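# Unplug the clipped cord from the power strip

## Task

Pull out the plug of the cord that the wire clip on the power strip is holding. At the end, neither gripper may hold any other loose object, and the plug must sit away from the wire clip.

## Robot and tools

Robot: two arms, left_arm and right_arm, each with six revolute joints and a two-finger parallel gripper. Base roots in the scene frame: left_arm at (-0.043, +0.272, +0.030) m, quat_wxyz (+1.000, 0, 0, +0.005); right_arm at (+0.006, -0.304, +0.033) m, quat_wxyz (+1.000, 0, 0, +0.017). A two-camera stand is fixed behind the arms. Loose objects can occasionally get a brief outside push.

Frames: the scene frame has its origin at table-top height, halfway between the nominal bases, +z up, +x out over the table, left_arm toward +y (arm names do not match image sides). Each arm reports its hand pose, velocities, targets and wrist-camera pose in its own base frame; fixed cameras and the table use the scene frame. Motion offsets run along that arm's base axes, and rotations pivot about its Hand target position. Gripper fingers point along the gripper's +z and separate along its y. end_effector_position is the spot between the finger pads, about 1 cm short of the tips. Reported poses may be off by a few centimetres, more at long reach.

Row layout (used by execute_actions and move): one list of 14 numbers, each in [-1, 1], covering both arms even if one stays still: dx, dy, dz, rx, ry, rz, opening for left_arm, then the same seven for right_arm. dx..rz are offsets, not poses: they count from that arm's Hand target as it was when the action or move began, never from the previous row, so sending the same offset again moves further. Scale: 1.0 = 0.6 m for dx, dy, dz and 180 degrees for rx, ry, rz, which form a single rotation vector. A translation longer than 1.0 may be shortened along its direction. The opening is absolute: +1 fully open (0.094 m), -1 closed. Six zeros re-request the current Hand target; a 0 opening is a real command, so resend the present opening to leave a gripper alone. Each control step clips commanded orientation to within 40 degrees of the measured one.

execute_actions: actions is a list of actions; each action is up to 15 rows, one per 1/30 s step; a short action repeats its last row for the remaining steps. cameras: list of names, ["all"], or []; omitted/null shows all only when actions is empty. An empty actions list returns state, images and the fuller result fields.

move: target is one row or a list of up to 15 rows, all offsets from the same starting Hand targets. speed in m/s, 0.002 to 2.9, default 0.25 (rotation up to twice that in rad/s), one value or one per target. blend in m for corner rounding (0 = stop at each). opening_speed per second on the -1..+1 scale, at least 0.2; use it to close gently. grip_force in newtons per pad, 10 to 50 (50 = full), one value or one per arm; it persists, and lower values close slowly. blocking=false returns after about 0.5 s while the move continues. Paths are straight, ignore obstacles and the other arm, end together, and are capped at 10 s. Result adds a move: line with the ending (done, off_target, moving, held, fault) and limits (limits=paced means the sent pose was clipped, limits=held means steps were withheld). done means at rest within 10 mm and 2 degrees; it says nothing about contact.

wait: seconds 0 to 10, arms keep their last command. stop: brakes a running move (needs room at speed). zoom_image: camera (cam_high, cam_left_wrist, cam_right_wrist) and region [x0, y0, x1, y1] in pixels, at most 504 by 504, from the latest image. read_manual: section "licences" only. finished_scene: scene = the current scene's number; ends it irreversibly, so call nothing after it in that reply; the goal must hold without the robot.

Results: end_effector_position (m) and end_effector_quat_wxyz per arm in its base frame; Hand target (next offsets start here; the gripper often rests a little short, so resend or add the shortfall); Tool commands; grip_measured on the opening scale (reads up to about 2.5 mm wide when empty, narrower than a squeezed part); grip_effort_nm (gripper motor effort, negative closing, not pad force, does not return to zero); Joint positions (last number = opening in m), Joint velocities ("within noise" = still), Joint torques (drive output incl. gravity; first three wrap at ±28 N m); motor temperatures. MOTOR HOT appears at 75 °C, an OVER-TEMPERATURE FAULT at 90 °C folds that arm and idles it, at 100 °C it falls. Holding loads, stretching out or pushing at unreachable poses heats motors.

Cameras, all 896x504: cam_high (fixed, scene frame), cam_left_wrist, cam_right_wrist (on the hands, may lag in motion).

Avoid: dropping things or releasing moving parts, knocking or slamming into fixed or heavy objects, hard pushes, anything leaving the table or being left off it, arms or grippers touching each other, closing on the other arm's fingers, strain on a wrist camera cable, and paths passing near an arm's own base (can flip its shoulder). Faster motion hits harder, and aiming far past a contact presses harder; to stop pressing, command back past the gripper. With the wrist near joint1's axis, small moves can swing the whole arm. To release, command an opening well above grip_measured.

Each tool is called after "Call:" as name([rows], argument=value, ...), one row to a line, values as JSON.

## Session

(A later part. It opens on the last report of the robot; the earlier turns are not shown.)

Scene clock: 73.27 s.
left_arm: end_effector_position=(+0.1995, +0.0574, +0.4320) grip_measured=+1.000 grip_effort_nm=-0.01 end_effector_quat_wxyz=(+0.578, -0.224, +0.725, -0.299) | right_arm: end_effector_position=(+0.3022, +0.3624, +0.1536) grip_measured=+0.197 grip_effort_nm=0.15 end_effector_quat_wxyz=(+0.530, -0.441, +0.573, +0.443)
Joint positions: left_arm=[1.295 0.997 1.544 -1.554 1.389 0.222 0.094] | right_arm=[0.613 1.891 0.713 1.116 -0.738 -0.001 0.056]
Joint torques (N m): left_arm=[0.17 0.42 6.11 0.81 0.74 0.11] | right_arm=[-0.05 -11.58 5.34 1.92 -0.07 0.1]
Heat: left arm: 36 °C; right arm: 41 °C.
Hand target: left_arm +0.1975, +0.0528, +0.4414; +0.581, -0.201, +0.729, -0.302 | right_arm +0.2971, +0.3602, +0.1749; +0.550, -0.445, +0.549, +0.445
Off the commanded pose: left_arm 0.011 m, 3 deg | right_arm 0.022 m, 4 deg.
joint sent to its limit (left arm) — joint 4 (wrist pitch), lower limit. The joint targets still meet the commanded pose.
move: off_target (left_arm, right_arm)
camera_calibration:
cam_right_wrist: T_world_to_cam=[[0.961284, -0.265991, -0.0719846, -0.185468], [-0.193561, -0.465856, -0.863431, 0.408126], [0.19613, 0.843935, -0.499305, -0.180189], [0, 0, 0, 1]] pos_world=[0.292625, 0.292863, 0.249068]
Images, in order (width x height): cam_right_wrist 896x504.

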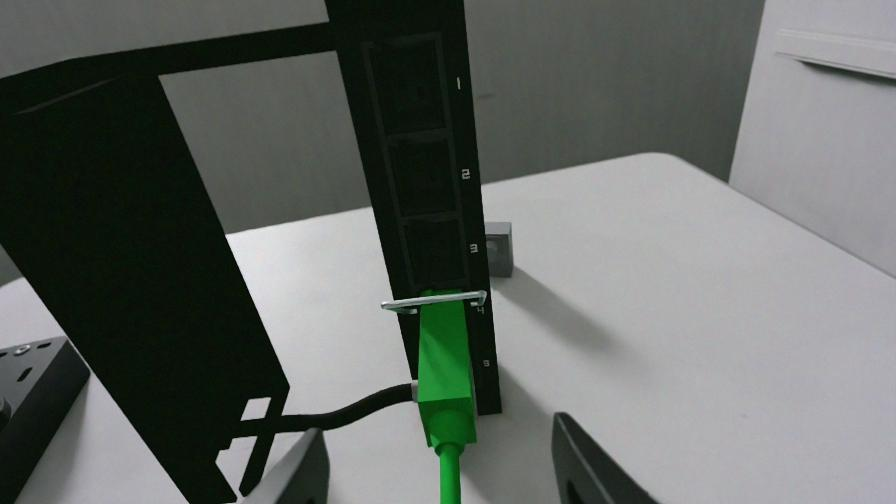

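Call:
move([
  [0,0,0,0,0,0,1,0,0,-0.195,0,0,0,0.2],
  [0,0,0,0,0,0,1,0.027,0.16,-0.195,0,0,0,0.2],
  [0,0,0,0,0,0,1,0.027,0.16,-0.195,0,0,0,-1],
], cameras=["cam_right_wrist"], blend=[0.02,0,0], opening_speed=0.7)

Scene clock: 78.93 s.
left_arm: end_effector_position=(+0.1995, +0.0574, +0.4320) grip_measured=+1.000 grip_effort_nm=-0.01 end_effector_quat_wxyz=(+0.578, -0.224, +0.725, -0.299) | right_arm: end_effector_position=(+0.3120, +0.4474, +0.0773) grip_measured=-0.504 grip_effort_nm=-1.04 end_effector_quat_wxyz=(+0.566, -0.446, +0.530, +0.447)
Joint positions: left_arm=[1.295 0.997 1.544 -1.554 1.389 0.222 0.094] | right_arm=[0.774 2.398 1.003 1.445 -0.594 -0.004 0.023]
Joint torques (N m): left_arm=[0.14 0.38 6.08 0.82 0.74 0.11] | right_arm=[1.18 -7.91 7.68 1.31 0.29 0.09]
Heat: left arm: 36 °C; right arm: 40 °C.
Hand target: left_arm +0.1975, +0.0528, +0.4414; +0.581, -0.201, +0.729, -0.302 | right_arm +0.3132, +0.4562, +0.0578; +0.550, -0.445, +0.549, +0.445
Off the commanded pose: left_arm 0.011 m, 3 deg | right_arm 0.021 m, 3 deg.
joint sent to its limit (left arm) — joint 4 (wrist pitch), lower limit. The joint targets still meet the commanded pose.
move: off_target (left_arm, right_arm); target 3's new opening was sent with right_arm's hand 0.025 m and 4 deg from that target
camera_calibration:
cam_right_wrist: T_world_to_cam=[[0.968724, -0.248087, -0.00522116, -0.19324], [-0.109189, -0.407274, -0.906756, 0.334496], [0.222828, 0.878966, -0.421624, -0.321893], [0, 0, 0, 1]] pos_world=[0.295446, 0.371224, 0.166579]
Images, in order (width x height): cam_right_wrist 896x504.

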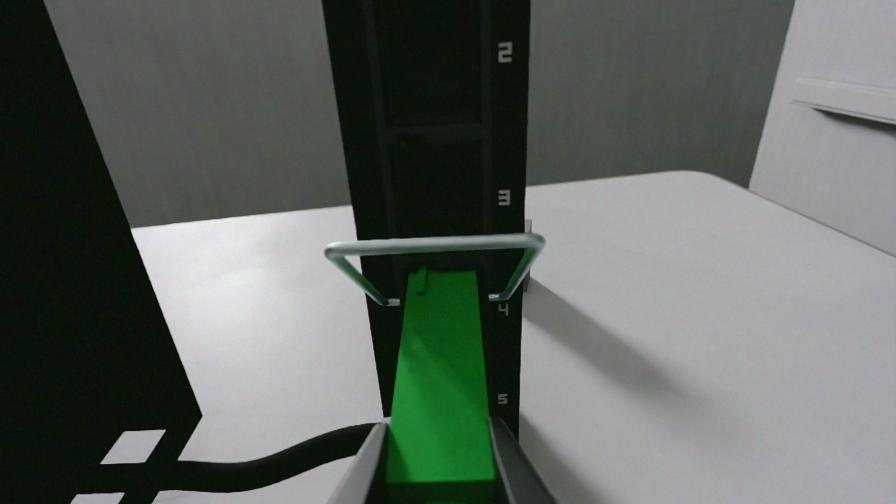

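Call:
move([
  [0,0,0,0,0,0,1,-0.03,-0.15,0.02,0,0,0,-1],
  [0,0,0,0,0,0,1,-0.045,-0.25,0.02,0,0,0,-1],
  [0,0,0,0,0,0,1,-0.045,-0.26,-0.06,0,0,0,-1],
], cameras=["cam_right_wrist","cam_high"], speed=0.15, blend=[0.02,0.02,0])

Scene clock: 82.67 s.
left_arm: end_effector_position=(+0.1995, +0.0574, +0.4320) grip_measured=+1.000 grip_effort_nm=-0.01 end_effector_quat_wxyz=(+0.578, -0.224, +0.725, -0.299) | right_arm: end_effector_position=(+0.2827, +0.2980, +0.0076) grip_measured=-0.505 grip_effort_nm=-1.03 end_effector_quat_wxyz=(+0.475, -0.464, +0.608, +0.436)
Joint positions: left_arm=[1.295 0.997 1.544 -1.554 1.389 0.222 0.094] | right_arm=[0.451 2.33 0.562 1.483 -0.924 -0.14 0.023]
Joint torques (N m): left_arm=[0.21 0.35 6.08 0.81 0.75 0.11] | right_arm=[-0.31 -6.91 3.45 2.5 -0.29 -0.11]
Heat: left arm: 36 °C; right arm: 40 °C.
Hand target: left_arm +0.1975, +0.0528, +0.4414; +0.581, -0.201, +0.729, -0.302 | right_arm +0.2862, +0.3001, +0.0218; +0.550, -0.445, +0.549, +0.445
Off the commanded pose: left_arm 0.011 m, 3 deg | right_arm 0.015 m, 11 deg.
joint sent to its limit (left arm) — joint 4 (wrist pitch), lower limit. The joint targets still meet the commanded pose.
joint sent to its limit (right arm) — joint 4 (wrist pitch), upper limit. The joint targets are off in orientation, not in position.
move: off_target (left_arm, right_arm)
camera_calibration:
cam_right_wrist: T_world_to_cam=[[0.963668, -0.241327, -0.11448, -0.202099], [-0.235829, -0.567483, -0.78889, 0.289956], [0.125415, 0.787226, -0.603777, -0.157245], [0, 0, 0, 1]] pos_world=[0.282857, 0.23956, 0.110667]
Images, in order (width x height): cam_high 896x504, cam_right_wrist 896x504.

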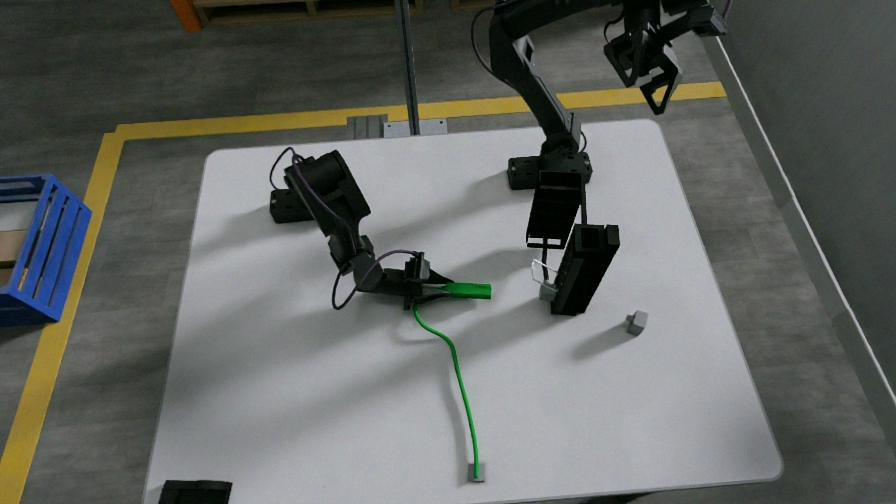

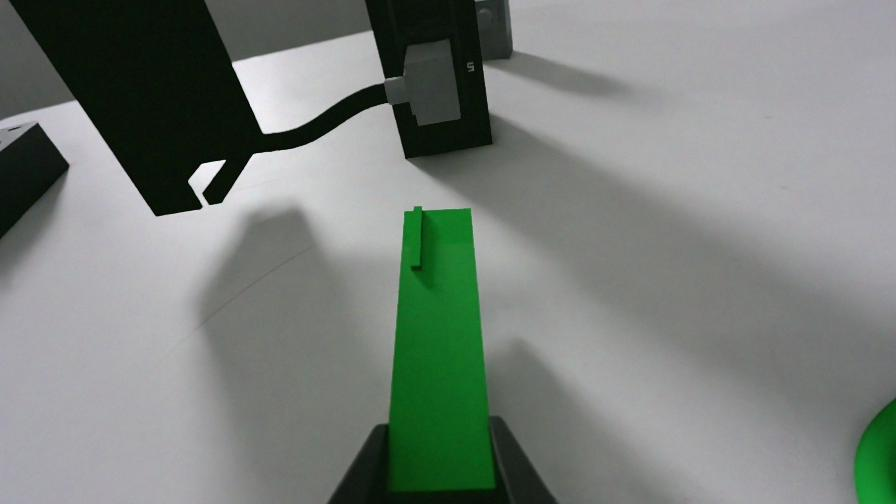

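Call:
move([
  [0,0,0,0,0,0,1,-0.005,0,-0.022,0,0,0,-1],
  [0,0,0,0,0,0,1,-0.005,0,-0.022,0,0,0,0.3],
], cameras=["cam_right_wrist"], speed=0.06, opening_speed=0.6)

Scene clock: 88.40 s.
left_arm: end_effector_position=(+0.1995, +0.0574, +0.4320) grip_measured=+1.000 grip_effort_nm=-0.01 end_effector_quat_wxyz=(+0.578, -0.224, +0.725, -0.299) | right_arm: end_effector_position=(+0.2750, +0.2998, +0.0050) grip_measured=+0.297 grip_effort_nm=0.17 end_effector_quat_wxyz=(+0.469, -0.483, +0.589, +0.446)
Joint positions: left_arm=[1.295 0.997 1.544 -1.554 1.389 0.222 0.094] | right_arm=[0.449 2.35 0.573 1.485 -0.978 -0.171 0.061]
Joint torques (N m): left_arm=[0.18 0.4 6.09 0.82 0.74 0.11] | right_arm=[-0.1 -5.67 3.64 2.45 0.12 -0.08]
Heat: left arm: 36 °C; right arm: 41 °C.
Hand target: left_arm +0.1975, +0.0528, +0.4414; +0.581, -0.201, +0.729, -0.302 | right_arm +0.2833, +0.3001, +0.0086; +0.550, -0.445, +0.549, +0.445
Off the commanded pose: left_arm 0.011 m, 3 deg | right_arm 0.009 m, 11 deg.
joint sent to its limit (left arm) — joint 4 (wrist pitch), lower limit. The joint targets still meet the commanded pose.
joint sent to its limit (right arm) — joint 4 (wrist pitch), upper limit. The joint targets are off in orientation, not in position.
move: off_target (left_arm, right_arm); target 2's new opening was sent with right_arm's hand 0.006 m and 11 deg from that target
camera_calibration:
cam_right_wrist: T_world_to_cam=[[0.977329, -0.187121, -0.0990675, -0.214633], [-0.19065, -0.574238, -0.796181, 0.2767], [0.0920936, 0.797018, -0.596894, -0.152979], [0, 0, 0, 1]] pos_world=[0.276608, 0.240656, 0.107728]
Images, in order (width x height): cam_right_wrist 896x504.

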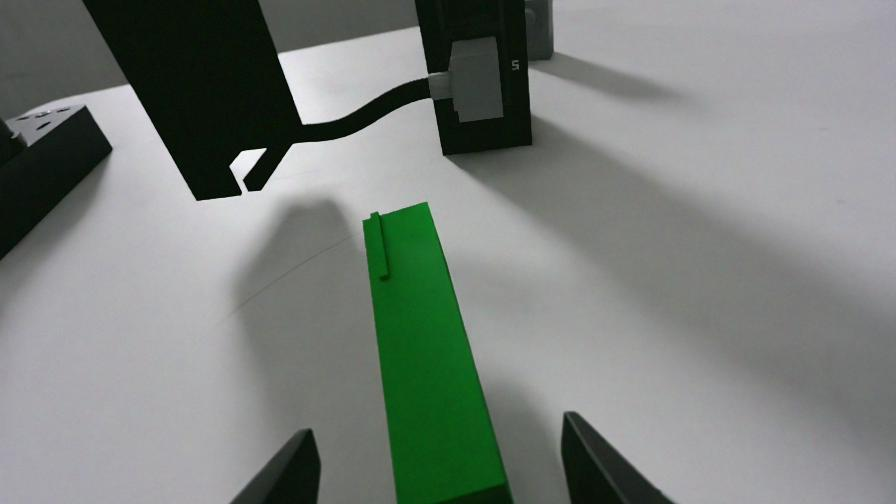

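Call:
move([
  [0,0,0,0,0,0,1,0.0,0,0.25,0,0,0,0.4],
], cameras=["cam_high","cam_right_wrist"], speed=0.2)

Scene clock: 91.13 s.
left_arm: end_effector_position=(+0.1995, +0.0574, +0.4320) grip_measured=+1.000 grip_effort_nm=-0.01 end_effector_quat_wxyz=(+0.578, -0.224, +0.725, -0.299) | right_arm: end_effector_position=(+0.2841, +0.2995, +0.1465) grip_measured=+0.397 grip_effort_nm=0.15 end_effector_quat_wxyz=(+0.537, -0.443, +0.560, +0.450)
Joint positions: left_arm=[1.295 0.997 1.544 -1.554 1.389 0.222 0.094] | right_arm=[0.457 1.825 0.508 1.285 -0.909 0.003 0.066]
Joint torques (N m): left_arm=[0.21 0.34 6.11 0.82 0.74 0.11] | right_arm=[0.44 -9.57 5.37 1.57 0.07 0.04]
Heat: left arm: 36 °C; right arm: 41 °C.
Hand target: left_arm +0.1975, +0.0528, +0.4414; +0.581, -0.201, +0.729, -0.302 | right_arm +0.2833, +0.3001, +0.1586; +0.550, -0.444, +0.549, +0.445
Off the commanded pose: left_arm 0.011 m, 3 deg | right_arm 0.012 m, 2 deg.
joint sent to its limit (left arm) — joint 4 (wrist pitch), lower limit. The joint targets still meet the commanded pose.
move: off_target (left_arm, right_arm)
camera_calibration:
cam_right_wrist: T_world_to_cam=[[0.966207, -0.250435, -0.061048, -0.193014], [-0.171732, -0.448783, -0.876985, 0.359892], [0.19223, 0.857833, -0.476624, -0.13346], [0, 0, 0, 1]] pos_world=[0.273952, 0.227662, 0.240226]
Images, in order (width x height): cam_high 896x504, cam_right_wrist 896x504.

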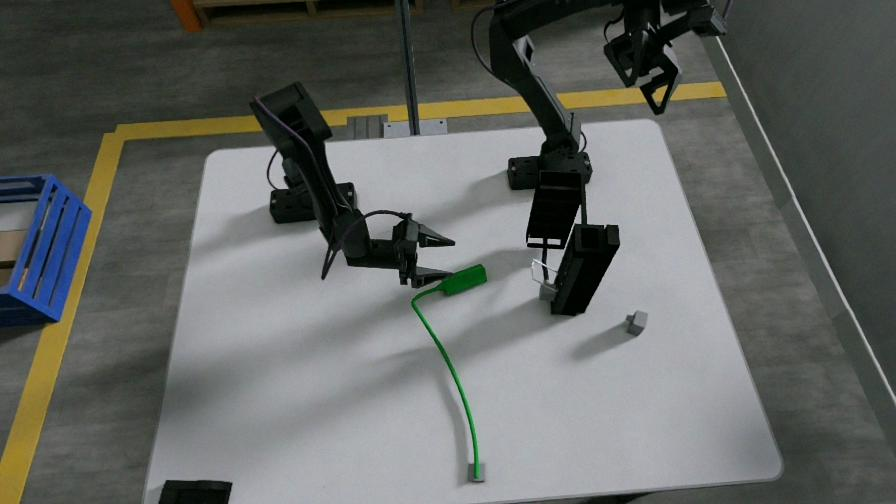

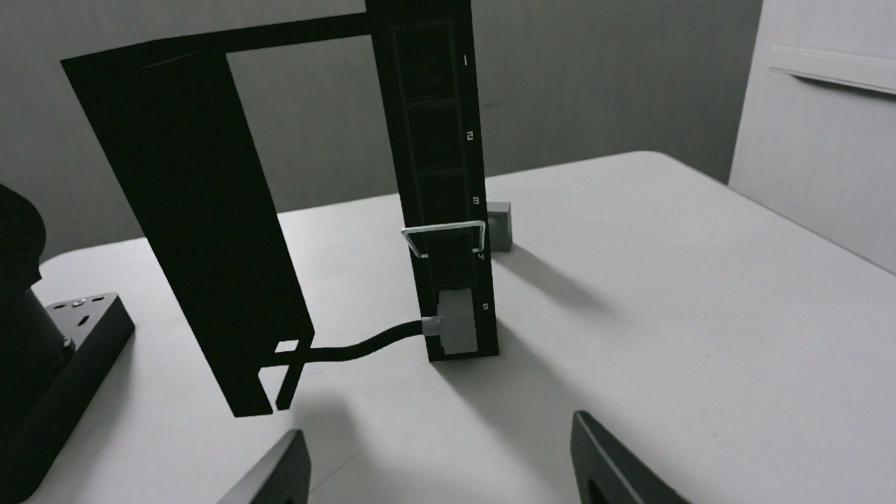

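Plug rests on the table, clear of the clip and the gripper.

Call:
finished_scene(scene=2)

The scene is finished: the task was done.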